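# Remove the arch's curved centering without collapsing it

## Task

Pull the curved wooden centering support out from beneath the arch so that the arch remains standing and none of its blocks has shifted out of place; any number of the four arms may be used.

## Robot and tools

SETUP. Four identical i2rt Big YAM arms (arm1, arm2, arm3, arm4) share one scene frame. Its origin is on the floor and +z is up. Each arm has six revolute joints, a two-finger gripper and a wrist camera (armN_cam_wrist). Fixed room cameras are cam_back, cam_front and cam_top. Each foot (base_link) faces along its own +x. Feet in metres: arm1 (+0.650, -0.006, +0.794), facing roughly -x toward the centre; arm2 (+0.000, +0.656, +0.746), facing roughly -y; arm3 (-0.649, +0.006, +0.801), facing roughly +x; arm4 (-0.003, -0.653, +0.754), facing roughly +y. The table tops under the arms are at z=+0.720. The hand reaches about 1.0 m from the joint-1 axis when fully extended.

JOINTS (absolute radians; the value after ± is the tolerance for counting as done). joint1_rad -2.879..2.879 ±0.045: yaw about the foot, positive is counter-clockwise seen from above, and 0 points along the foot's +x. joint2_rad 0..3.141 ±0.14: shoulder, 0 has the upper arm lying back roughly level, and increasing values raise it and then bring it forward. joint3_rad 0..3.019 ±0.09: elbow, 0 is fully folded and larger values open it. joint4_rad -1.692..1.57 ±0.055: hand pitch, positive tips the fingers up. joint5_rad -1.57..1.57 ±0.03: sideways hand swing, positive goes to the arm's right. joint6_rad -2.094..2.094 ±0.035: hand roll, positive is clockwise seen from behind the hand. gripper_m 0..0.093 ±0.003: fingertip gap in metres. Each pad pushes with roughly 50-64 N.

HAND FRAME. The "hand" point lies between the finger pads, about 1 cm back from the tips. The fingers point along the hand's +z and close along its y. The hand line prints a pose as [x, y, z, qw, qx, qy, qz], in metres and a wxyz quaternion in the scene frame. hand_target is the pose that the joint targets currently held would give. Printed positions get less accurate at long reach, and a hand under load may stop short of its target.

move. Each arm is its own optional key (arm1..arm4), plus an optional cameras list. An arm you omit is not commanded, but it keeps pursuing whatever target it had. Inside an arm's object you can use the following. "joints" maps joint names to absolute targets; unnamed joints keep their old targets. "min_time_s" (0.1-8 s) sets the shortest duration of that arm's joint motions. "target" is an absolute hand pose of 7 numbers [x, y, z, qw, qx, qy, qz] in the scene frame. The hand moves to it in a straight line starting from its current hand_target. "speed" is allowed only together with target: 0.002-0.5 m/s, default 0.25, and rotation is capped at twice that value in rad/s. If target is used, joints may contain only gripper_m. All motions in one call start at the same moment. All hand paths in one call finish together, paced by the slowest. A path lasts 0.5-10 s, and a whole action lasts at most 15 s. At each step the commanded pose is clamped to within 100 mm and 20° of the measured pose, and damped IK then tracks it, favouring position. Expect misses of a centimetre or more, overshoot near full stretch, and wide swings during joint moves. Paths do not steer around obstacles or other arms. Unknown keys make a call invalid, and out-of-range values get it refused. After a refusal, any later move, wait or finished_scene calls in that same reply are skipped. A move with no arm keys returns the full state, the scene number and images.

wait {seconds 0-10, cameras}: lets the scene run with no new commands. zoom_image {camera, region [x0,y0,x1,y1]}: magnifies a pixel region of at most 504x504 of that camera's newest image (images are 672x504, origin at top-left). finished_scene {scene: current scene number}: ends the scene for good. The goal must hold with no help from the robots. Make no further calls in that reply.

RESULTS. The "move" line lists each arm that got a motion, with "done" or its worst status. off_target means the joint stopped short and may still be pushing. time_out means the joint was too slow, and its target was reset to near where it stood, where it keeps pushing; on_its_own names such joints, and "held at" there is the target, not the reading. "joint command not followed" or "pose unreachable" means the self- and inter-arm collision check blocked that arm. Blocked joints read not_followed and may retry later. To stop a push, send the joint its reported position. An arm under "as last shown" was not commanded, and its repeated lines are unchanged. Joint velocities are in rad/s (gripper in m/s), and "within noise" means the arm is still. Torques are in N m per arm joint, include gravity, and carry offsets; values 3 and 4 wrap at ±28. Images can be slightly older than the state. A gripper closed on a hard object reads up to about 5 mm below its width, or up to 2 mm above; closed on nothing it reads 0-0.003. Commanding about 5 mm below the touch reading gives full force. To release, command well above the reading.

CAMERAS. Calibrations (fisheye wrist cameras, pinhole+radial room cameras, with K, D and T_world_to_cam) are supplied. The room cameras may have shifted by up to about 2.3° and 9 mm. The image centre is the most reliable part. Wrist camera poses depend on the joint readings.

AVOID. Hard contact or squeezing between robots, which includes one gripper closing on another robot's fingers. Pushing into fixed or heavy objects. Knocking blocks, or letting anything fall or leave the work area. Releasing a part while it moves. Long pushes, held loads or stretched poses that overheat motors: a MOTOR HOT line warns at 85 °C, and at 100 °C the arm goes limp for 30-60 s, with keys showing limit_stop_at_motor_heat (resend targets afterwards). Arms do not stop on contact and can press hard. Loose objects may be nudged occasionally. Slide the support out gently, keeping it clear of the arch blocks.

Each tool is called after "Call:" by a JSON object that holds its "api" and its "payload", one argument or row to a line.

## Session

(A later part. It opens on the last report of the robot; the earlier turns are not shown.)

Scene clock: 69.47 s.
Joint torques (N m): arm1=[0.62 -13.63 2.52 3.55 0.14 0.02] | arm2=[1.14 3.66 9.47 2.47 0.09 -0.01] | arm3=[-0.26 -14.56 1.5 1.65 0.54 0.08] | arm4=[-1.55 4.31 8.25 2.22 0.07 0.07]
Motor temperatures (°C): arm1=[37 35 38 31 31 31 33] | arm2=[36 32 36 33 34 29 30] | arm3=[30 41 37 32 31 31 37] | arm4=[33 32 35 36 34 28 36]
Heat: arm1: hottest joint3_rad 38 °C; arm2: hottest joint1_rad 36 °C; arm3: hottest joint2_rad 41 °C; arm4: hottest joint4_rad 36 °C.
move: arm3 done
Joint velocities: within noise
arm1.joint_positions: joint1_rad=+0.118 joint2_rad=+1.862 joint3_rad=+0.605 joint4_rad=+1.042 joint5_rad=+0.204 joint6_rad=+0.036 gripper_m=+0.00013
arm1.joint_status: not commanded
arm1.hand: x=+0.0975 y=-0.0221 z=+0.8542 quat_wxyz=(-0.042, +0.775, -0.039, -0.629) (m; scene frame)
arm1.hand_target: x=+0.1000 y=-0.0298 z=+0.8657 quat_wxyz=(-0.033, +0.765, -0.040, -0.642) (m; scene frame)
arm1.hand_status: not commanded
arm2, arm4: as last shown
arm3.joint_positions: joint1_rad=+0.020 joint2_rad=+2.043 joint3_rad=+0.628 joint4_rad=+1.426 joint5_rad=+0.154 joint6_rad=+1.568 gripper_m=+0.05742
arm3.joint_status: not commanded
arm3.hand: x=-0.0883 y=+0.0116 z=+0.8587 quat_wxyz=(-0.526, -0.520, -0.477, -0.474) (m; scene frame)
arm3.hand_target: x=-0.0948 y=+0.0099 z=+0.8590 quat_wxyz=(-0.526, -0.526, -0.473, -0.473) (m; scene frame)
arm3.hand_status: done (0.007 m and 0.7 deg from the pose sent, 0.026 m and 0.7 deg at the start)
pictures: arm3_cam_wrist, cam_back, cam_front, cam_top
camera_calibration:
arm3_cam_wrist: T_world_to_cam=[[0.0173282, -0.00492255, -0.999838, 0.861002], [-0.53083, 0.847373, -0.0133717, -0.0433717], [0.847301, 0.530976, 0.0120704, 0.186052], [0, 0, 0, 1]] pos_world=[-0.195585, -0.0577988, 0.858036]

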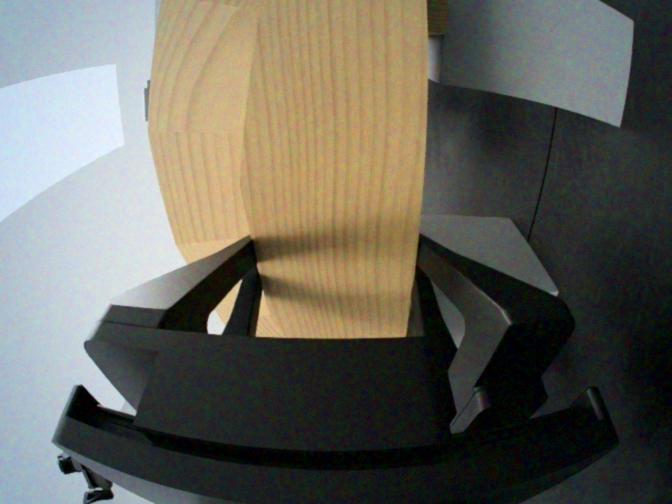

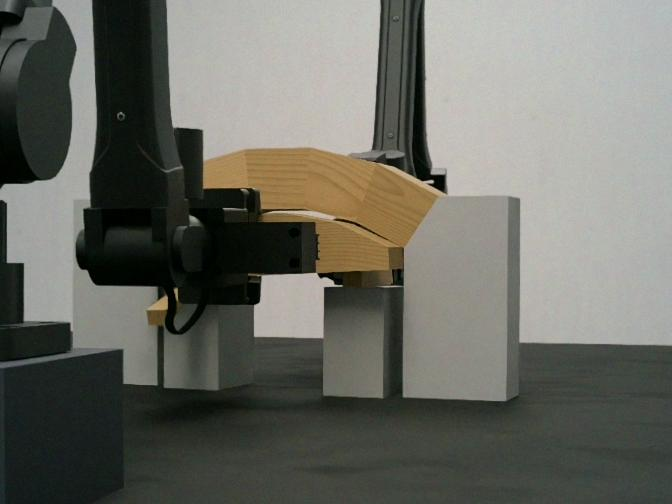

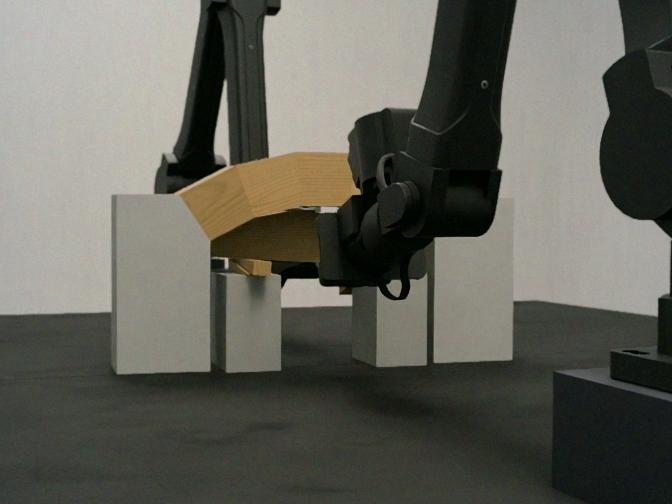

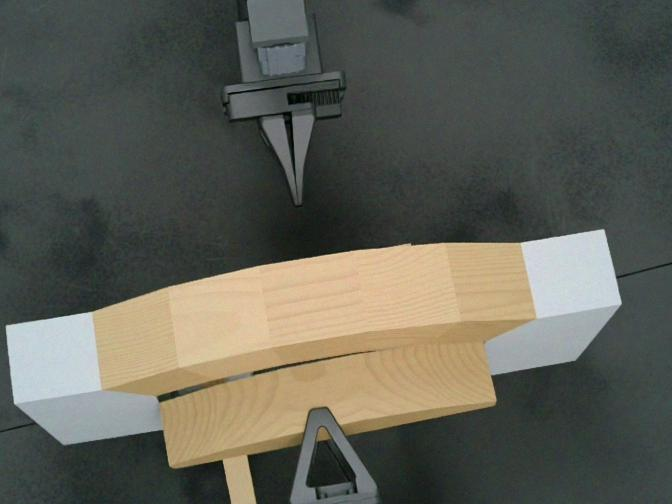

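Call:
{"api": "move", "payload": {
  "arm2": {"target": [-0.13, 0.27, 0.85, 0.6088, 0.7934, 0, 0], "speed": 0.25, "joints": {"gripper_m": 0.07}},
  "cameras": ["arm2_cam_wrist", "cam_back"]
}}

Scene clock: 74.33 s.
Joint torques (N m): arm1=[0.79 -13.51 2.5 3.58 0.14 0.02] | arm2=[1.9 -3.55 4.98 2.97 -0.15 0.02] | arm3=[-0.21 -14.56 1.51 1.66 0.55 0.08] | arm4=[-0.79 4.66 8.25 2.19 0.05 0.08]
Motor temperatures (°C): arm1=[37 35 38 31 31 31 33] | arm2=[36 32 36 33 34 29 30] | arm3=[30 41 37 32 31 31 37] | arm4=[33 32 36 36 34 28 36]
Heat: arm1: hottest joint3_rad 38 °C; arm2: hottest joint1_rad 36 °C; arm3: hottest joint2_rad 41 °C; arm4: hottest joint3_rad 36 °C.
move: arm2 done
Joint velocities: within noise
arm1, arm3, arm4: as last shown
arm2.joint_positions: joint1_rad=-0.499 joint2_rad=+1.364 joint3_rad=+0.274 joint4_rad=+0.796 joint5_rad=-0.515 joint6_rad=+1.405 gripper_m=+0.07014
arm2.joint_status: all done
arm2.hand: x=-0.1359 y=+0.2674 z=+0.8577 quat_wxyz=(-0.612, -0.791, -0.002, +0.009) (m; scene frame)
arm2.hand_target: x=-0.1300 y=+0.2701 z=+0.8501 quat_wxyz=(-0.609, -0.794, +0.000, +0.000) (m; scene frame)
arm2.hand_status: done (0.010 m and 1.2 deg from the pose sent, 0.532 m and 69.9 deg at the start)
pictures: arm2_cam_wrist, cam_back
camera_calibration:
arm2_cam_wrist: T_world_to_cam=[[-0.0193386, 0.257749, -0.966018, 0.75651], [0.823828, 0.551572, 0.130676, -0.142534], [0.566511, -0.793305, -0.223007, 0.606468], [0, 0, 0, 1]] pos_world=[-0.211518, 0.364742, 0.884675]

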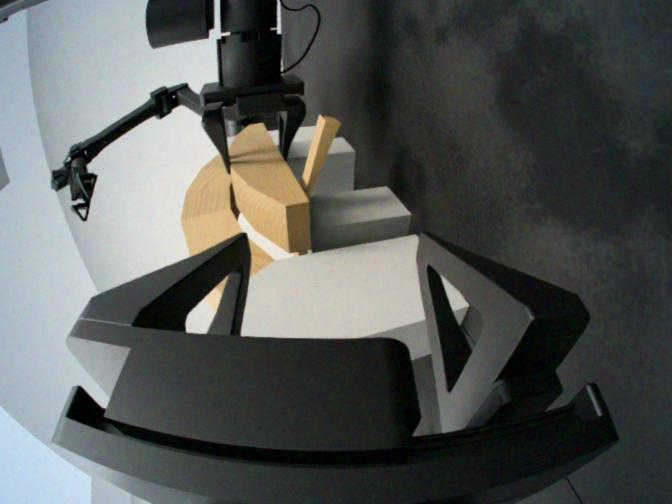

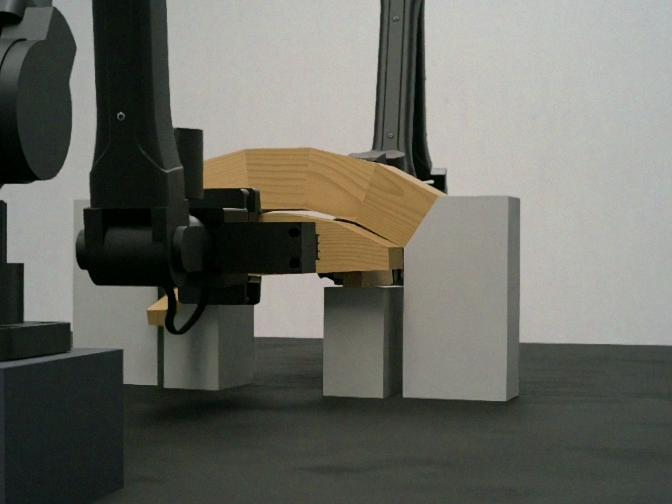

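Call:
{"api": "move", "payload": {
  "arm2": {"target": [-0.13, 0.17, 0.828, 0.6013, 0.7836, -0.0952, 0.1241], "speed": 0.1, "joints": {"gripper_m": 0.06}},
  "cameras": ["arm2_cam_wrist", "cam_back", "cam_top"]
}}

Scene clock: 77.50 s.
Joint torques (N m): arm1=[0.73 -13.45 2.51 3.58 0.14 0.01] | arm2=[1.85 -6.83 7.95 2.97 0.11 0.03] | arm3=[-0.26 -14.51 1.48 1.7 0.54 0.08] | arm4=[-1.03 4.72 8.27 2.17 0.07 0.06]
Motor temperatures (°C): arm1=[37 35 38 31 30 31 33] | arm2=[36 32 36 33 34 29 29] | arm3=[30 41 37 32 31 31 38] | arm4=[33 32 36 36 34 28 36]
Heat: arm1: hottest joint3_rad 38 °C; arm2: hottest joint1_rad 36 °C; arm3: hottest joint2_rad 41 °C; arm4: hottest joint3_rad 36 °C.
move: arm2 off_target
Joint velocities: within noise
arm1, arm3, arm4: as last shown
arm2.joint_positions: joint1_rad=-0.386 joint2_rad=+1.664 joint3_rad=+0.473 joint4_rad=+0.878 joint5_rad=-0.495 joint6_rad=+1.748 gripper_m=+0.06015
arm2.joint_status: all done
arm2.hand: x=-0.1273 y=+0.1835 z=+0.8236 quat_wxyz=(-0.592, -0.790, +0.098, -0.124) (m; scene frame)
arm2.hand_target: x=-0.1297 y=+0.1706 z=+0.8281 quat_wxyz=(-0.601, -0.784, +0.095, -0.124) (m; scene frame)
arm2.hand_status: off_target (0.014 m and 1.3 deg from the pose sent, 0.102 m and 19.0 deg at the start)
pictures: arm2_cam_wrist, cam_back, cam_top
camera_calibration:
arm2_cam_wrist: T_world_to_cam=[[0.295392, 0.287578, -0.911067, 0.734552], [0.730236, 0.546941, 0.409404, -0.3395], [0.616035, -0.786228, -0.0484375, 0.388792], [0, 0, 0, 1]] pos_world=[-0.208575, 0.280125, 0.827051]

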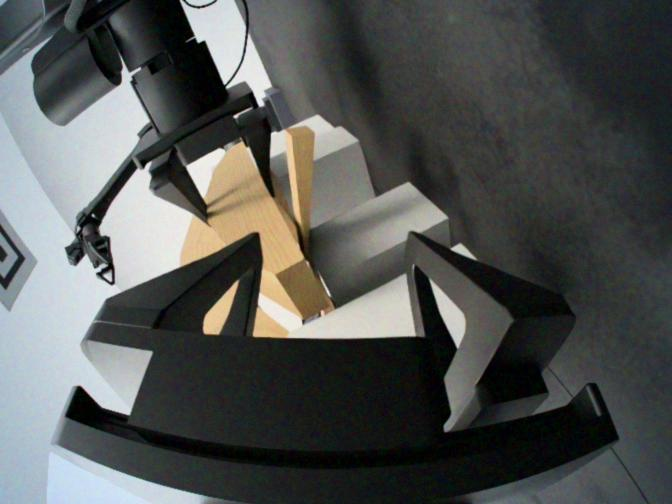

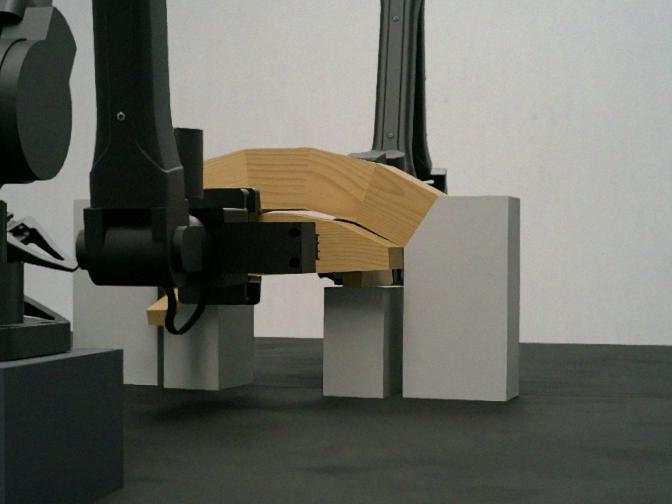

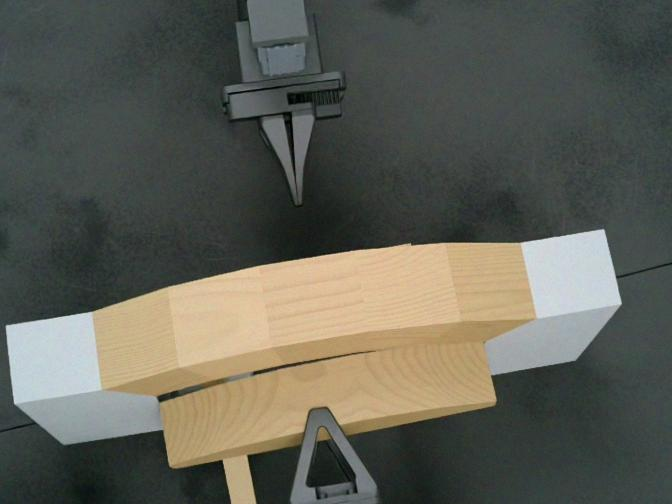

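Call:
{"api": "move", "payload": {
  "arm2": {"target": [-0.132, 0.080, 0.8195, 0.6013, 0.7836, -0.0952, 0.1241], "speed": 0.06},
  "cameras": ["arm2_cam_wrist", "cam_back", "cam_top"]
}}

Scene clock: 80.20 s.
Joint torques (N m): arm1=[0.73 -13.51 2.55 3.55 0.14 0.02] | arm2=[1.61 -9.52 8.88 1.89 0.17 0.02] | arm3=[-0.26 -14.39 1.5 1.66 0.53 0.08] | arm4=[-1.2 4.89 8.25 2.21 0.05 0.04]
Motor temperatures (°C): arm1=[37 35 38 31 30 31 33] | arm2=[36 32 36 33 34 29 29] | arm3=[30 41 37 32 31 31 38] | arm4=[33 32 36 36 34 28 36]
Heat: arm1: hottest joint3_rad 38 °C; arm2: hottest joint1_rad 36 °C; arm3: hottest joint2_rad 41 °C; arm4: hottest joint3_rad 36 °C.
move: arm2 off_target
Joint velocities: within noise
arm1, arm3, arm4: as last shown
arm2.joint_positions: joint1_rad=-0.304 joint2_rad=+1.817 joint3_rad=+0.706 joint4_rad=+0.842 joint5_rad=-0.417 joint6_rad=+1.773 gripper_m=+0.06015
arm2.joint_status: not commanded
arm2.hand: x=-0.1313 y=+0.0926 z=+0.8238 quat_wxyz=(-0.604, -0.782, +0.092, -0.120) (m; scene frame)
arm2.hand_target: x=-0.1319 y=+0.0806 z=+0.8195 quat_wxyz=(-0.601, -0.784, +0.095, -0.124) (m; scene frame)
arm2.hand_status: off_target (0.013 m and 0.7 deg from the pose sent, 0.104 m and 1.3 deg at the start)
pictures: arm2_cam_wrist, cam_back, cam_top
camera_calibration:
arm2_cam_wrist: T_world_to_cam=[[0.283716, 0.260822, -0.922755, 0.772706], [0.735221, 0.5586, 0.383947, -0.266461], [0.615593, -0.787361, -0.0332784, 0.307265], [0, 0, 0, 1]] pos_world=[-0.212471, 0.189235, 0.825551]

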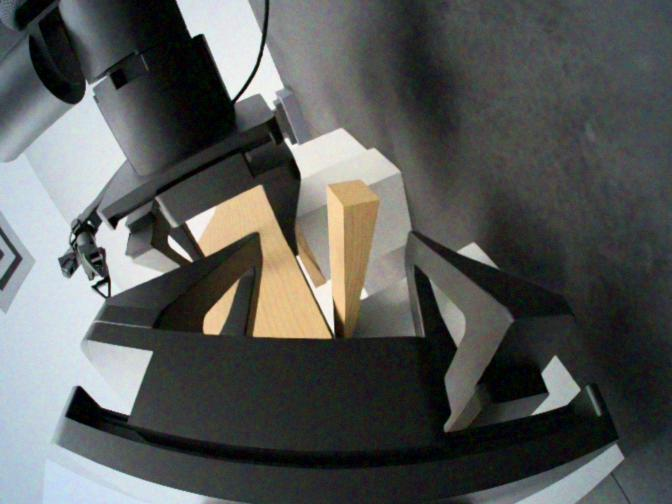

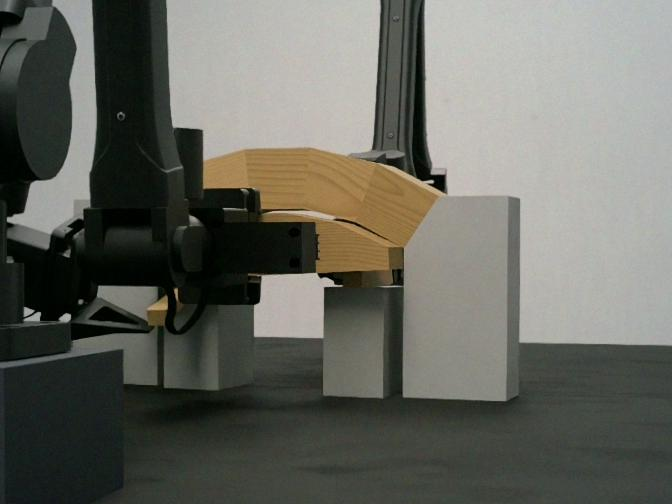

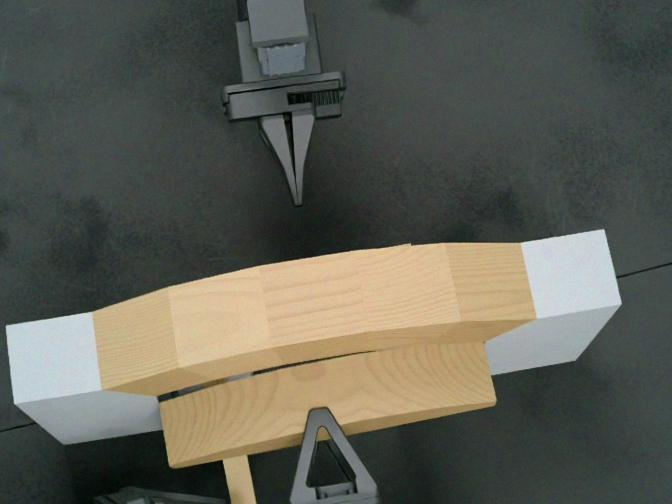

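Call:
{"api": "move", "payload": {
  "arm2": {"target": [-0.132, 0.072, 0.8135, 0.6013, 0.7836, -0.0952, 0.1241], "speed": 0.05, "joints": {"gripper_m": 0.03}}
}}

Call:
{"api": "move", "payload": {
  "arm2": {"joints": {"gripper_m": 0.008}},
  "cameras": ["arm2_cam_wrist", "cam_back", "cam_top"]
}}

Scene clock: 81.37 s.
Joint torques (N m): arm1=[0.85 -13.57 2.5 3.55 0.14 0.02] | arm2=[1.96 -9.93 8.8 2.11 0.15 0.03] | arm3=[-0.15 -14.56 1.48 1.66 0.54 0.09] | arm4=[-1.32 4.6 8.39 2.33 0.06 0.08]
Motor temperatures (°C): arm1=[37 35 38 31 30 31 33] | arm2=[36 32 36 33 34 29 29] | arm3=[30 41 37 32 31 31 38] | arm4=[33 32 36 36 34 28 36]
Heat: arm1: hottest joint3_rad 38 °C; arm2: hottest joint1_rad 36 °C; arm3: hottest joint2_rad 41 °C; arm4: hottest joint3_rad 36 °C.
move: arm2 off_target
Joint velocities: within noise
arm1, arm3, arm4: as last shown
arm2.joint_positions: joint1_rad=-0.299 joint2_rad=+1.846 joint3_rad=+0.728 joint4_rad=+0.842 joint5_rad=-0.411 joint6_rad=+1.775 gripper_m=+0.03015
arm2.joint_status: all done
arm2.hand: x=-0.1318 y=+0.0849 z=+0.8165 quat_wxyz=(-0.601, -0.784, +0.093, -0.121) (m; scene frame)
arm2.hand_target: x=-0.1318 y=+0.0726 z=+0.8136 quat_wxyz=(-0.601, -0.784, +0.095, -0.124) (m; scene frame)
arm2.hand_status: off_target (0.013 m and 0.5 deg from the pose sent, 0.023 m and 0.7 deg at the start)
pictures: none

Scene clock: 81.90 s.
Joint torques (N m): arm1=[0.85 -13.63 2.52 3.56 0.14 0.03] | arm2=[1.73 -9.99 8.87 2.11 0.15 0.01] | arm3=[-0.15 -14.45 1.43 1.66 0.54 0.1] | arm4=[-1.03 4.6 8.35 2.25 0.09 0.07]
Motor temperatures (°C): arm1=[37 35 38 31 30 31 33] | arm2=[36 32 36 33 34 29 29] | arm3=[30 41 37 32 31 31 38] | arm4=[33 32 36 36 34 28 36]
Heat: arm1: hottest joint3_rad 38 °C; arm2: hottest joint1_rad 36 °C; arm3: hottest joint2_rad 41 °C; arm4: hottest joint3_rad 36 °C.
move: arm2 off_target
Joint velocities: within noise
arm1, arm3: as last shown
arm2.joint_positions: joint1_rad=-0.299 joint2_rad=+1.846 joint3_rad=+0.728 joint4_rad=+0.842 joint5_rad=-0.411 joint6_rad=+1.775 gripper_m=+0.01384
arm2.joint_status: gripper_m off_target (ended at +0.01387, target +0.00800)
arm2.hand: x=-0.1319 y=+0.0848 z=+0.8166 quat_wxyz=(-0.602, -0.784, +0.094, -0.121) (m; scene frame)
arm2.hand_target: x=-0.1318 y=+0.0725 z=+0.8137 quat_wxyz=(-0.601, -0.784, +0.095, -0.124) (m; scene frame)
arm2.hand_status: not commanded
arm4.joint_positions: joint1_rad=-0.377 joint2_rad=+0.615 joint3_rad=+1.493 joint4_rad=-1.274 joint5_rad=+0.157 joint6_rad=-0.616 gripper_m=+0.09396
arm4.joint_status: not commanded
arm4.hand: x=+0.0978 y=-0.4603 z=+1.3602 quat_wxyz=(-0.554, +0.623, -0.545, -0.090) (m; scene frame)
arm4.hand_target: x=+0.0963 y=-0.4637 z=+1.3683 quat_wxyz=(-0.562, +0.618, -0.542, -0.093) (m; scene frame)
arm4.hand_status: not commanded
pictures: arm2_cam_wrist, cam_back, cam_top
camera_calibration:
arm2_cam_wrist: T_world_to_cam=[[0.286543, 0.266574, -0.920234, 0.766076], [0.734717, 0.555313, 0.38964, -0.263352], [0.614886, -0.78776, -0.0367352, 0.304035], [0, 0, 0, 1]] pos_world=[-0.212971, 0.181533, 0.818751]

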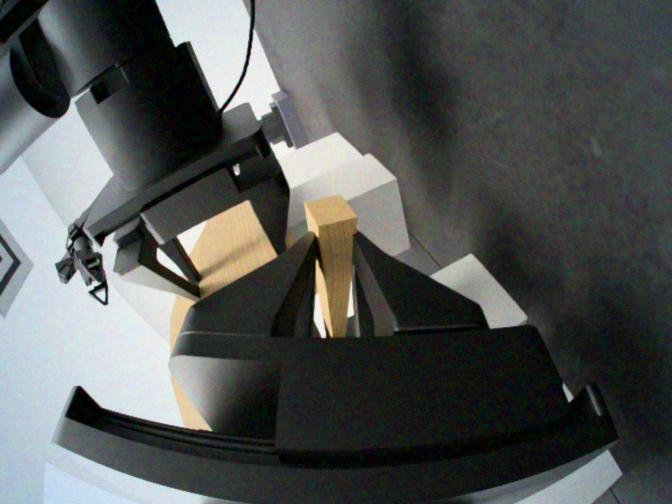

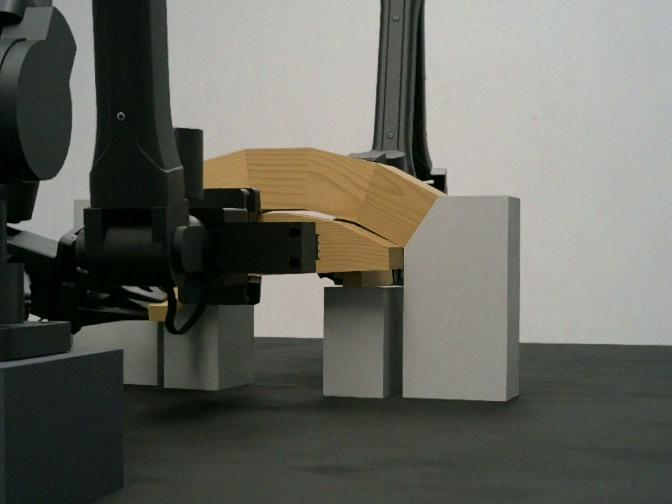

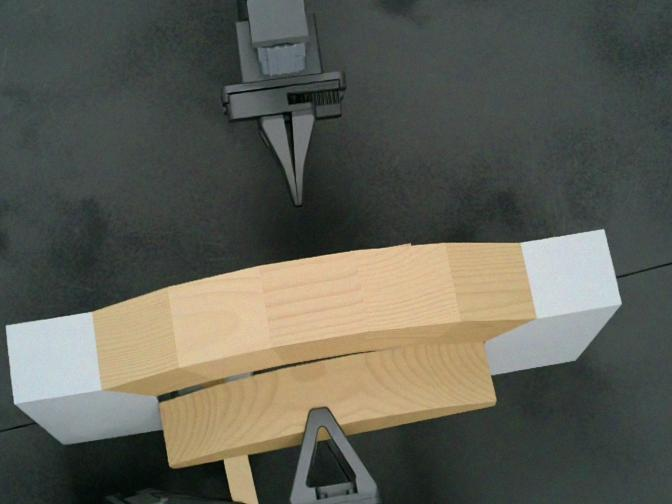

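Call:
{"api": "move", "payload": {
  "arm3": {"target":[-0.105,0.010,0.882,0.5255,0.5255,0.4731,0.4731],"speed":0.04},
  "cameras": ["arm2_cam_wrist","cam_back","cam_top"]
}}

Scene clock: 85.17 s.
Joint torques (N m): arm1=[0.73 -13.63 2.47 3.58 0.14 0.02] | arm2=[1.79 -10.17 8.8 2.14 0.02 0] | arm3=[-0.32 -16.21 3.26 1.4 0.3 -0.08] | arm4=[-0.73 5.07 8.24 2.17 0.07 0.07]
Motor temperatures (°C): arm1=[37 35 38 31 30 31 33] | arm2=[36 32 36 33 34 29 30] | arm3=[30 42 36 32 31 31 38] | arm4=[33 32 36 36 34 28 36]
Heat: arm1: hottest joint3_rad 38 °C; arm2: hottest joint1_rad 36 °C; arm3: hottest joint2_rad 42 °C; arm4: hottest joint3_rad 36 °C.
move: arm3 off_target
Joint velocities: within noise
arm1, arm4: as last shown
arm2.joint_positions: joint1_rad=-0.299 joint2_rad=+1.847 joint3_rad=+0.728 joint4_rad=+0.842 joint5_rad=-0.407 joint6_rad=+1.776 gripper_m=+0.01384
arm2.joint_status: not commanded
arm2.hand: x=-0.1325 y=+0.0848 z=+0.8161 quat_wxyz=(-0.601, -0.784, +0.095, -0.120) (m; scene frame)
arm2.hand_target: x=-0.1319 y=+0.0725 z=+0.8137 quat_wxyz=(-0.601, -0.784, +0.095, -0.124) (m; scene frame)
arm2.hand_status: not commanded
arm3.joint_positions: joint1_rad=+0.020 joint2_rad=+1.984 joint3_rad=+0.565 joint4_rad=+1.383 joint5_rad=+0.161 joint6_rad=+1.580 gripper_m=+0.05742
arm3.joint_status: not commanded
arm3.hand: x=-0.1084 y=+0.0094 z=+0.8604 quat_wxyz=(-0.515, -0.535, -0.485, -0.462) (m; scene frame)
arm3.hand_target: x=-0.1052 y=+0.0099 z=+0.8816 quat_wxyz=(-0.526, -0.526, -0.473, -0.473) (m; scene frame)
arm3.hand_status: off_target (0.022 m and 2.4 deg from the pose sent, 0.029 m and 0.7 deg at the start)
pictures: arm2_cam_wrist, cam_back, cam_top
camera_calibration:
arm2_cam_wrist: T_world_to_cam=[[0.287548, 0.266558, -0.919926, 0.765649], [0.736638, 0.552301, 0.390291, -0.262794], [0.612111, -0.78988, -0.0375438, 0.304836], [0, 0, 0, 1]] pos_world=[-0.21317, 0.181836, 0.818351]

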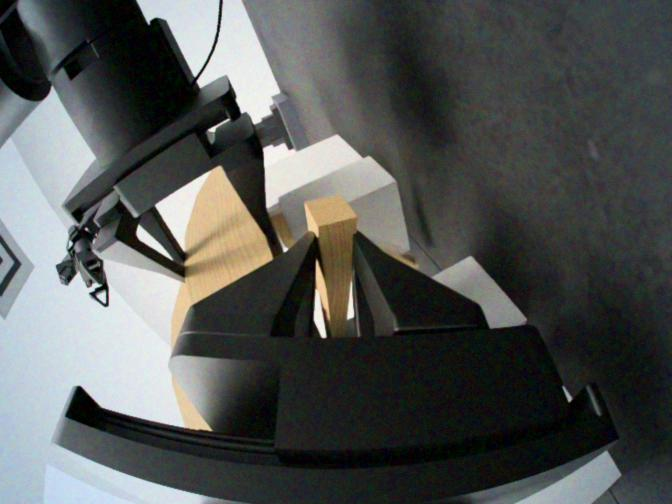

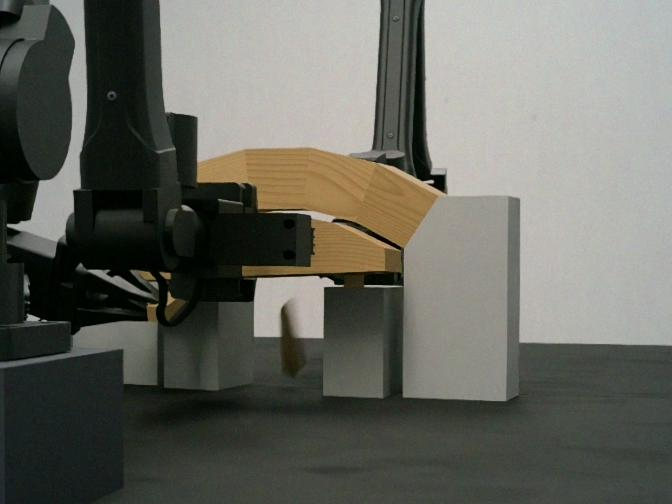

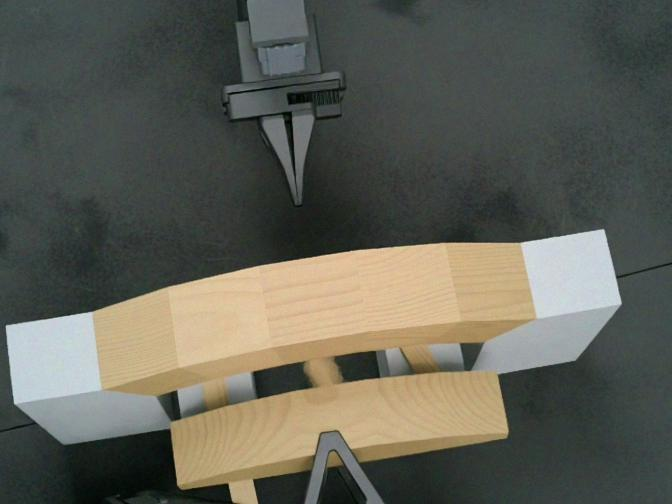

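Call:
{"api": "move", "payload": {
  "arm3": {"target":[-0.125,0.008,0.91,0.5255,0.5255,0.4731,0.4731],"speed":0.05},
  "cameras": ["cam_back","cam_top"]
}}

Call:
{"api": "move", "payload": {
  "arm3": {"target":[-0.27,-0.05,0.91,0.5255,0.5255,0.4731,0.4731],"speed":0.1},
  "cameras": ["cam_back","cam_top","cam_front"]
}}

Scene clock: 86.87 s.
Joint torques (N m): arm1=[0.73 -13.51 2.51 3.56 0.15 0.02] | arm2=[2.02 -9.99 8.84 2.19 -0.04 -0.01] | arm3=[-0.73 -15.56 4.27 1.81 0.1 -0.05] | arm4=[-1.03 4.13 8.32 2.29 0.09 0.08]
Motor temperatures (°C): arm1=[37 36 38 31 30 31 33] | arm2=[36 32 36 33 34 29 30] | arm3=[30 42 36 32 31 31 38] | arm4=[33 32 36 36 34 28 36]
Heat: arm1: hottest joint3_rad 38 °C; arm2: hottest joint1_rad 36 °C; arm3: hottest joint2_rad 42 °C; arm4: hottest joint3_rad 36 °C.
move: arm3 off_target
Joint velocities: within noise
arm1, arm4: as last shown
arm2.joint_positions: joint1_rad=-0.299 joint2_rad=+1.847 joint3_rad=+0.728 joint4_rad=+0.842 joint5_rad=-0.406 joint6_rad=+1.778 gripper_m=+0.01384
arm2.joint_status: not commanded
arm2.hand: x=-0.1327 y=+0.0848 z=+0.8159 quat_wxyz=(-0.601, -0.784, +0.096, -0.119) (m; scene frame)
arm2.hand_target: x=-0.1319 y=+0.0725 z=+0.8136 quat_wxyz=(-0.601, -0.784, +0.095, -0.124) (m; scene frame)
arm2.hand_status: not commanded
arm3.joint_positions: joint1_rad=+0.020 joint2_rad=+1.866 joint3_rad=+0.493 joint4_rad=+1.316 joint5_rad=+0.163 joint6_rad=+1.580 gripper_m=+0.05742
arm3.joint_status: not commanded
arm3.hand: x=-0.1303 y=+0.0078 z=+0.8815 quat_wxyz=(-0.510, -0.540, -0.490, -0.456) (m; scene frame)
arm3.hand_target: x=-0.1254 y=+0.0080 z=+0.9096 quat_wxyz=(-0.526, -0.525, -0.473, -0.473) (m; scene frame)
arm3.hand_status: off_target (0.029 m and 3.6 deg from the pose sent, 0.052 m and 2.4 deg at the start)
pictures: cam_back, cam_top

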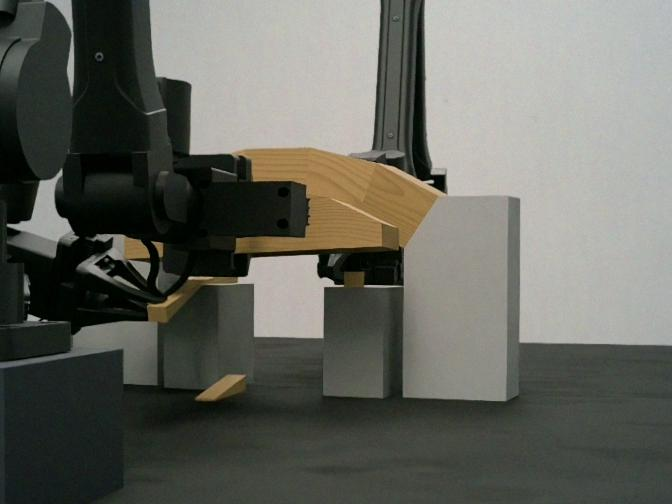

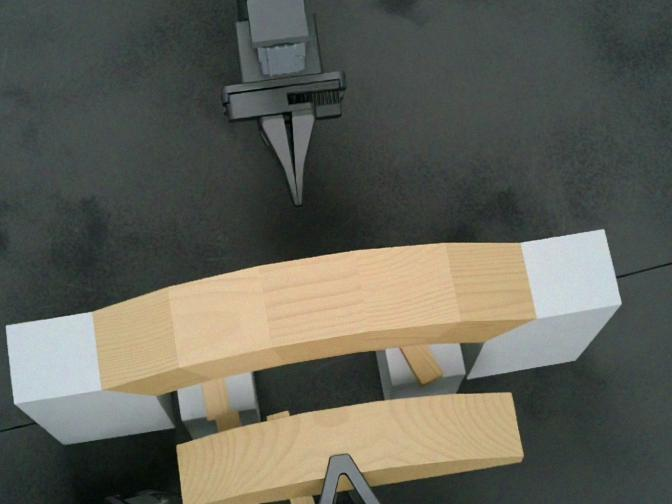

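Scene clock: 89.27 s.
Joint torques (N m): arm1=[0.67 -13.63 2.5 3.58 0.15 0.02] | arm2=[1.61 -10.29 8.83 2.22 -0.04 -0.02] | arm3=[-1.03 -10.11 1.61 3.41 0.04 -0.06] | arm4=[-1.55 4.54 8.1 2.28 0.05 0.09]
Motor temperatures (°C): arm1=[37 36 38 31 30 31 32] | arm2=[36 33 36 33 34 29 30] | arm3=[30 42 36 32 31 31 38] | arm4=[33 32 36 36 34 28 36]
Heat: arm1: hottest joint3_rad 38 °C; arm2: hottest joint1_rad 36 °C; arm3: hottest joint2_rad 42 °C; arm4: hottest joint3_rad 36 °C.
move: arm3 off_target
Joint velocities: within noise
arm1.joint_positions: joint1_rad=+0.118 joint2_rad=+1.862 joint3_rad=+0.605 joint4_rad=+1.042 joint5_rad=+0.204 joint6_rad=+0.036 gripper_m=+0.00013
arm1.joint_status: not commanded
arm1.hand: x=+0.0975 y=-0.0221 z=+0.8542 quat_wxyz=(-0.042, +0.775, -0.039, -0.629) (m; scene frame)
arm1.hand_target: x=+0.1000 y=-0.0298 z=+0.8657 quat_wxyz=(-0.033, +0.765, -0.040, -0.642) (m; scene frame)
arm1.hand_status: not commanded
arm2.joint_positions: joint1_rad=-0.299 joint2_rad=+1.848 joint3_rad=+0.728 joint4_rad=+0.842 joint5_rad=-0.406 joint6_rad=+1.778 gripper_m=+0.01384
arm2.joint_status: not commanded
arm2.hand: x=-0.1327 y=+0.0849 z=+0.8152 quat_wxyz=(-0.601, -0.785, +0.097, -0.120) (m; scene frame)
arm2.hand_target: x=-0.1318 y=+0.0725 z=+0.8136 quat_wxyz=(-0.601, -0.784, +0.095, -0.124) (m; scene frame)
arm2.hand_status: not commanded
arm3.joint_positions: joint1_rad=-0.210 joint2_rad=+1.731 joint3_rad=+0.115 joint4_rad=+1.508 joint5_rad=-0.074 joint6_rad=+1.580 gripper_m=+0.05742
arm3.joint_status: not commanded
arm3.hand: x=-0.2737 y=-0.0460 z=+0.8837 quat_wxyz=(-0.491, -0.555, -0.499, -0.450) (m; scene frame)
arm3.hand_target: x=-0.2704 y=-0.0499 z=+0.9098 quat_wxyz=(-0.519, -0.532, -0.479, -0.467) (m; scene frame)
arm3.hand_status: off_target (0.027 m and 6.6 deg from the pose sent, 0.154 m and 3.7 deg at the start; a joint's target at an end of its range on 35 of 72 steps)
arm4: as last shown
pictures: cam_back, cam_front, cam_top

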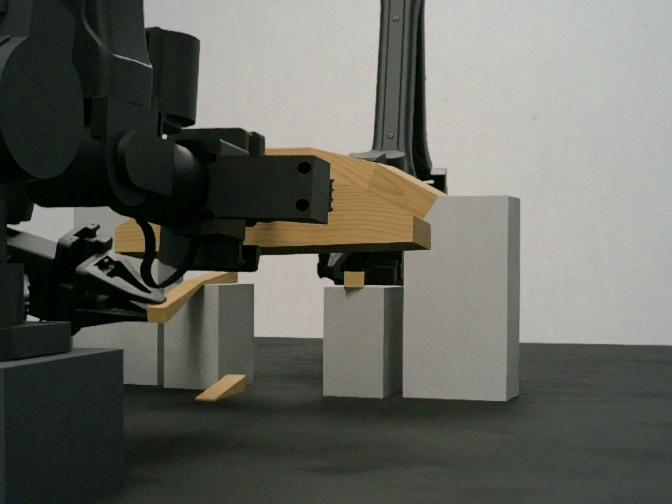

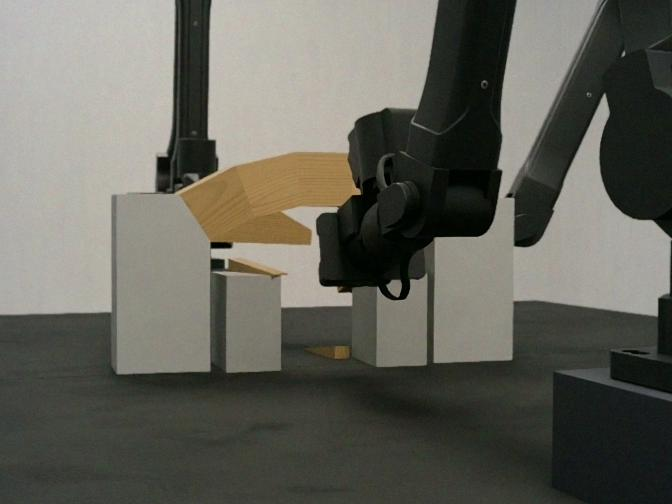

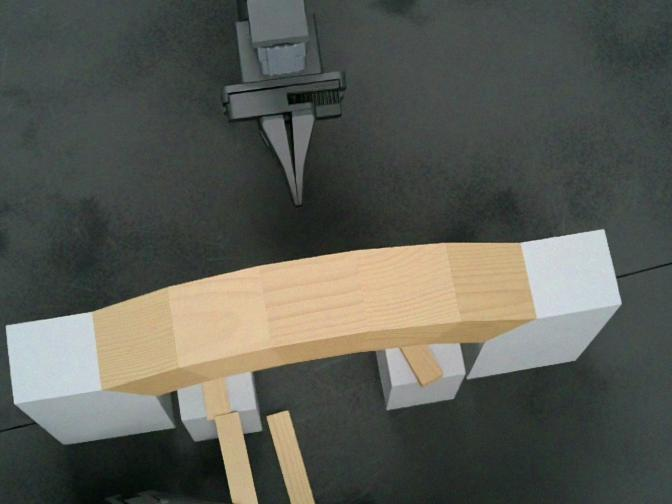

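Call:
{"api": "move", "payload": {
  "arm3": {"target":[-0.30,-0.12,0.89,0,0.7071,0.7071,0],"speed":0.3},
  "cameras": ["cam_back","cam_top","cam_front"]
}}

Scene clock: 93.43 s.
Joint torques (N m): arm1=[0.79 -13.74 2.51 3.56 0.14 0.02] | arm2=[1.96 -10.11 8.85 2.14 -0.05 -0.02] | arm3=[-1.2 -9.29 14.6 -0.88 0.4 -0.02] | arm4=[-1.26 4.48 8.23 2.33 0.09 0.08]
Motor temperatures (°C): arm1=[37 36 38 31 30 31 32] | arm2=[36 33 36 33 34 29 30] | arm3=[30 42 38 32 31 31 38] | arm4=[33 32 36 36 34 28 35]
Heat: arm1: hottest joint3_rad 38 °C; arm2: hottest joint1_rad 36 °C; arm3: hottest joint2_rad 42 °C; arm4: hottest joint3_rad 36 °C.
move: arm3 off_target
Joint velocities: within noise
arm1, arm2, arm4: as last shown
arm3.joint_positions: joint1_rad=-0.379 joint2_rad=+1.408 joint3_rad=+0.865 joint4_rad=-1.074 joint5_rad=-0.012 joint6_rad=+1.231 gripper_m=+0.05742
arm3.joint_status: not commanded
arm3.hand: x=-0.3249 y=-0.1067 z=+0.8696 quat_wxyz=(+0.024, -0.707, -0.707, +0.010) (m; scene frame)
arm3.hand_target: x=-0.3013 y=-0.1196 z=+0.8905 quat_wxyz=(-0.001, -0.707, -0.707, +0.000) (m; scene frame)
arm3.hand_status: off_target (0.035 m and 3.0 deg from the pose sent, 0.079 m and 83.6 deg at the start)
pictures: cam_back, cam_front, cam_top

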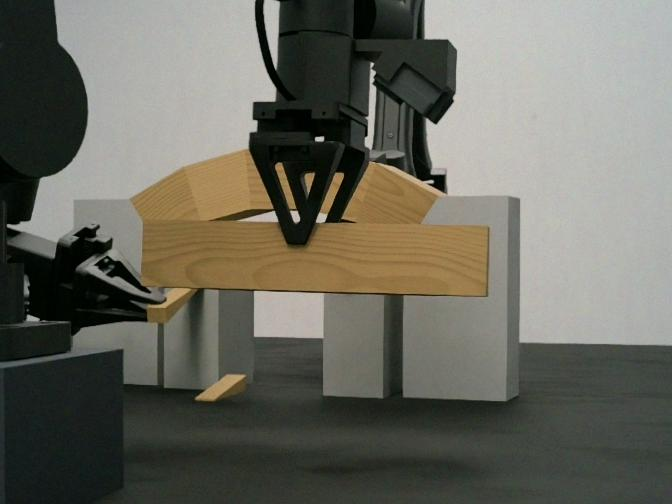

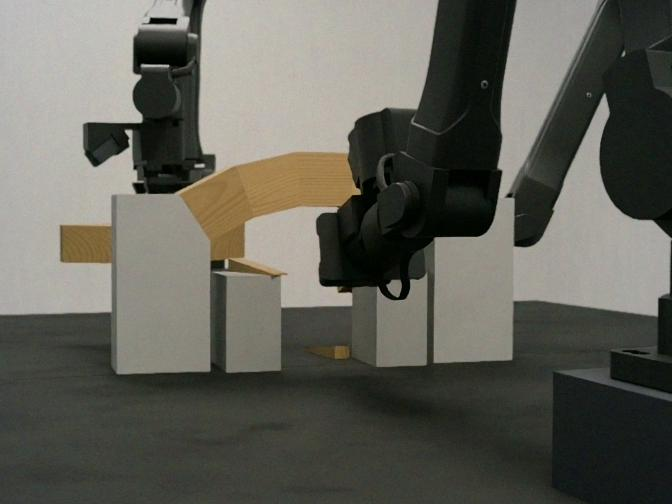

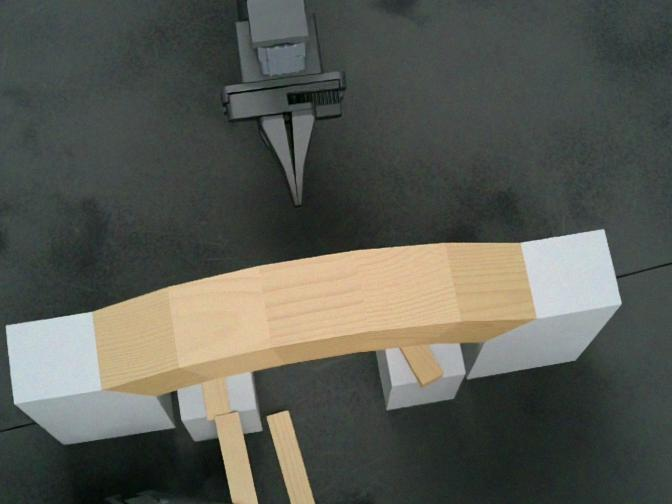

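Call:
{"api": "move", "payload": {
  "arm3": {"target":[-0.30,-0.12,0.81,0,0.7071,0.7071,0],"speed":0.1}
}}

Call:
{"api": "move", "payload": {
  "arm3": {"target":[-0.30,-0.12,0.785,0,0.7071,0.7071,0],"speed":0.03},
  "cameras": ["cam_back"]
}}

Scene clock: 95.20 s.
Joint torques (N m): arm1=[0.73 -13.57 2.5 3.56 0.14 0.01] | arm2=[1.9 -10.17 8.83 2.15 -0.04 0] | arm3=[-0.97 -10.99 8.36 0.27 0.35 -0.02] | arm4=[-1.26 4.54 8.36 2.47 0.03 0.1]
Motor temperatures (°C): arm1=[37 36 38 31 30 31 32] | arm2=[36 33 36 33 34 29 30] | arm3=[30 42 38 32 31 31 38] | arm4=[33 32 36 36 34 28 35]
Heat: arm1: hottest joint3_rad 38 °C; arm2: hottest joint1_rad 36 °C; arm3: hottest joint2_rad 42 °C; arm4: hottest joint3_rad 36 °C.
move: arm3 done
Joint velocities: within noise
arm1, arm2, arm4: as last shown
arm3.joint_positions: joint1_rad=-0.379 joint2_rad=+1.552 joint3_rad=+0.822 joint4_rad=-0.858 joint5_rad=-0.012 joint6_rad=+1.231 gripper_m=+0.05742
arm3.joint_status: not commanded
arm3.hand: x=-0.3068 y=-0.1137 z=+0.8070 quat_wxyz=(+0.011, -0.707, -0.707, +0.004) (m; scene frame)
arm3.hand_target: x=-0.3001 y=-0.1200 z=+0.8101 quat_wxyz=(+0.000, -0.707, -0.707, +0.000) (m; scene frame)
arm3.hand_status: done (0.010 m and 1.3 deg from the pose sent, 0.066 m and 3.0 deg at the start)
pictures: none

Scene clock: 96.57 s.
Joint torques (N m): arm1=[0.85 -13.57 2.54 3.58 0.15 0.02] | arm2=[2.02 -10.17 8.88 2.13 -0.04 -0.02] | arm3=[-0.97 -10.81 7.57 0.24 0.35 0] | arm4=[-1.44 4.37 8.25 2.25 0.05 0.03]
Motor temperatures (°C): arm1=[37 36 38 31 30 31 32] | arm2=[36 33 36 33 34 29 31] | arm3=[30 42 38 32 30 31 38] | arm4=[33 32 36 36 34 28 35]
Heat: arm1: hottest joint3_rad 38 °C; arm2: hottest joint1_rad 36 °C; arm3: hottest joint2_rad 42 °C; arm4: hottest joint3_rad 36 °C.
move: arm3 done
Joint velocities: within noise
arm1, arm2, arm4: as last shown
arm3.joint_positions: joint1_rad=-0.379 joint2_rad=+1.601 joint3_rad=+0.802 joint4_rad=-0.782 joint5_rad=-0.012 joint6_rad=+1.231 gripper_m=+0.05742
arm3.joint_status: not commanded
arm3.hand: x=-0.3046 y=-0.1147 z=+0.7847 quat_wxyz=(+0.007, -0.707, -0.707, +0.002) (m; scene frame)
arm3.hand_target: x=-0.3001 y=-0.1201 z=+0.7851 quat_wxyz=(+0.000, -0.707, -0.707, +0.000) (m; scene frame)
arm3.hand_status: done (0.007 m and 0.9 deg from the pose sent, 0.024 m and 1.3 deg at the start)
pictures: cam_back

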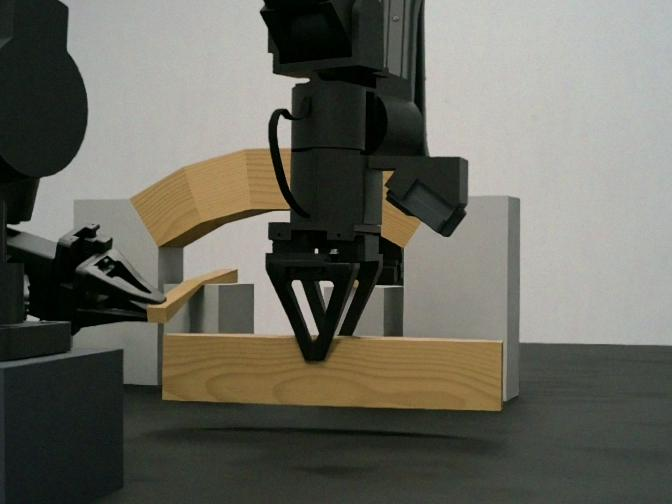

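Call:
{"api": "move", "payload": {
  "arm3": {"target":[-0.30,-0.12,0.765,0,0.7071,0.7071,0],"speed":0.03},
  "cameras": ["cam_back"]
}}

Call:
{"api": "move", "payload": {
  "arm3": {"target":[-0.30,-0.12,0.752,0,0.7071,0.7071,0],"speed":0.02},
  "cameras": ["cam_back"]
}}

Scene clock: 97.90 s.
Joint torques (N m): arm1=[0.67 -13.39 2.51 3.58 0.15 0.02] | arm2=[1.79 -10.34 8.83 2.17 -0.04 -0.03] | arm3=[-0.73 -11.05 7.06 0.25 0.36 0] | arm4=[-1.38 4.78 8.21 2.29 0.02 0.09]
Motor temperatures (°C): arm1=[37 36 38 31 30 31 32] | arm2=[36 33 36 33 34 29 31] | arm3=[30 42 38 32 30 31 38] | arm4=[33 32 36 36 34 28 35]
Heat: arm1: hottest joint3_rad 38 °C; arm2: hottest joint1_rad 36 °C; arm3: hottest joint2_rad 42 °C; arm4: hottest joint3_rad 36 °C.
move: arm3 done
Joint velocities: within noise
arm1, arm2, arm4: as last shown
arm3.joint_positions: joint1_rad=-0.379 joint2_rad=+1.647 joint3_rad=+0.788 joint4_rad=-0.721 joint5_rad=-0.012 joint6_rad=+1.231 gripper_m=+0.05742
arm3.joint_status: not commanded
arm3.hand: x=-0.3042 y=-0.1151 z=+0.7652 quat_wxyz=(+0.007, -0.707, -0.707, +0.002) (m; scene frame)
arm3.hand_target: x=-0.3001 y=-0.1200 z=+0.7651 quat_wxyz=(+0.000, -0.707, -0.707, +0.000) (m; scene frame)
arm3.hand_status: done (0.006 m and 0.8 deg from the pose sent, 0.021 m and 0.9 deg at the start)
pictures: cam_back

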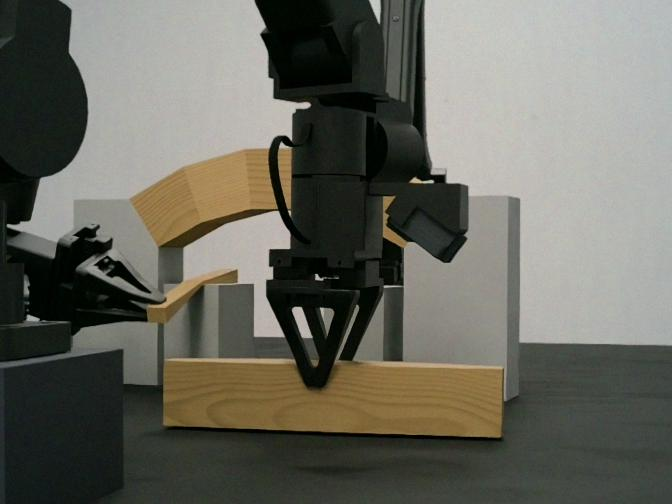

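Scene clock: 99.03 s.
Joint torques (N m): arm1=[0.79 -13.57 2.51 3.58 0.14 0.02] | arm2=[1.79 -10.11 8.81 2.11 -0.04 -0.01] | arm3=[-0.79 -9.41 6.27 0.87 0.32 0] | arm4=[-1.03 4.37 8.36 2.28 0.06 0.06]
Motor temperatures (°C): arm1=[37 36 38 31 30 31 32] | arm2=[36 33 36 33 34 29 31] | arm3=[30 42 38 32 30 31 38] | arm4=[33 32 36 36 34 28 35]
Heat: arm1: hottest joint3_rad 38 °C; arm2: hottest joint1_rad 36 °C; arm3: hottest joint2_rad 42 °C; arm4: hottest joint3_rad 36 °C.
move: arm3 done
Joint velocities: within noise
arm1, arm2: as last shown
arm3.joint_positions: joint1_rad=-0.379 joint2_rad=+1.656 joint3_rad=+0.788 joint4_rad=-0.695 joint5_rad=-0.011 joint6_rad=+1.231 gripper_m=+0.05742
arm3.joint_status: not commanded
arm3.hand: x=-0.2995 y=-0.1168 z=+0.7620 quat_wxyz=(-0.001, -0.707, -0.707, -0.002) (m; scene frame)
arm3.hand_target: x=-0.3003 y=-0.1199 z=+0.7523 quat_wxyz=(+0.000, -0.707, -0.707, +0.000) (m; scene frame)
arm3.hand_status: done (0.010 m and 0.3 deg from the pose sent, 0.015 m and 0.8 deg at the start)
arm4.joint_positions: joint1_rad=-0.377 joint2_rad=+0.615 joint3_rad=+1.493 joint4_rad=-1.274 joint5_rad=+0.157 joint6_rad=-0.616 gripper_m=+0.09396
arm4.joint_status: not commanded
arm4.hand: x=+0.0978 y=-0.4603 z=+1.3602 quat_wxyz=(-0.554, +0.623, -0.545, -0.090) (m; scene frame)
arm4.hand_target: x=+0.0963 y=-0.4637 z=+1.3683 quat_wxyz=(-0.562, +0.618, -0.542, -0.093) (m; scene frame)
arm4.hand_status: not commanded
pictures: cam_back

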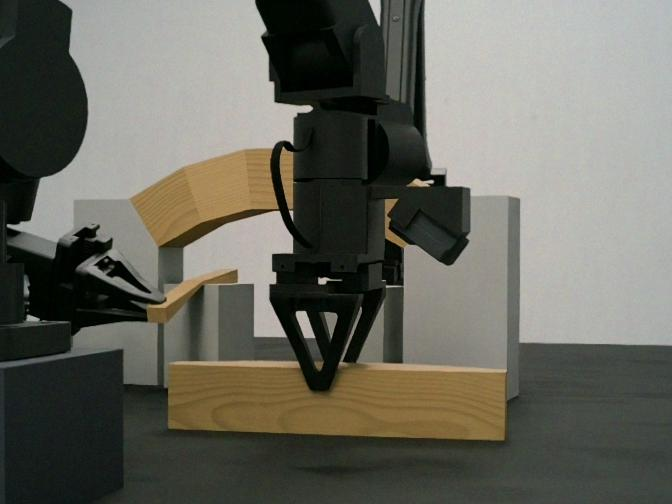

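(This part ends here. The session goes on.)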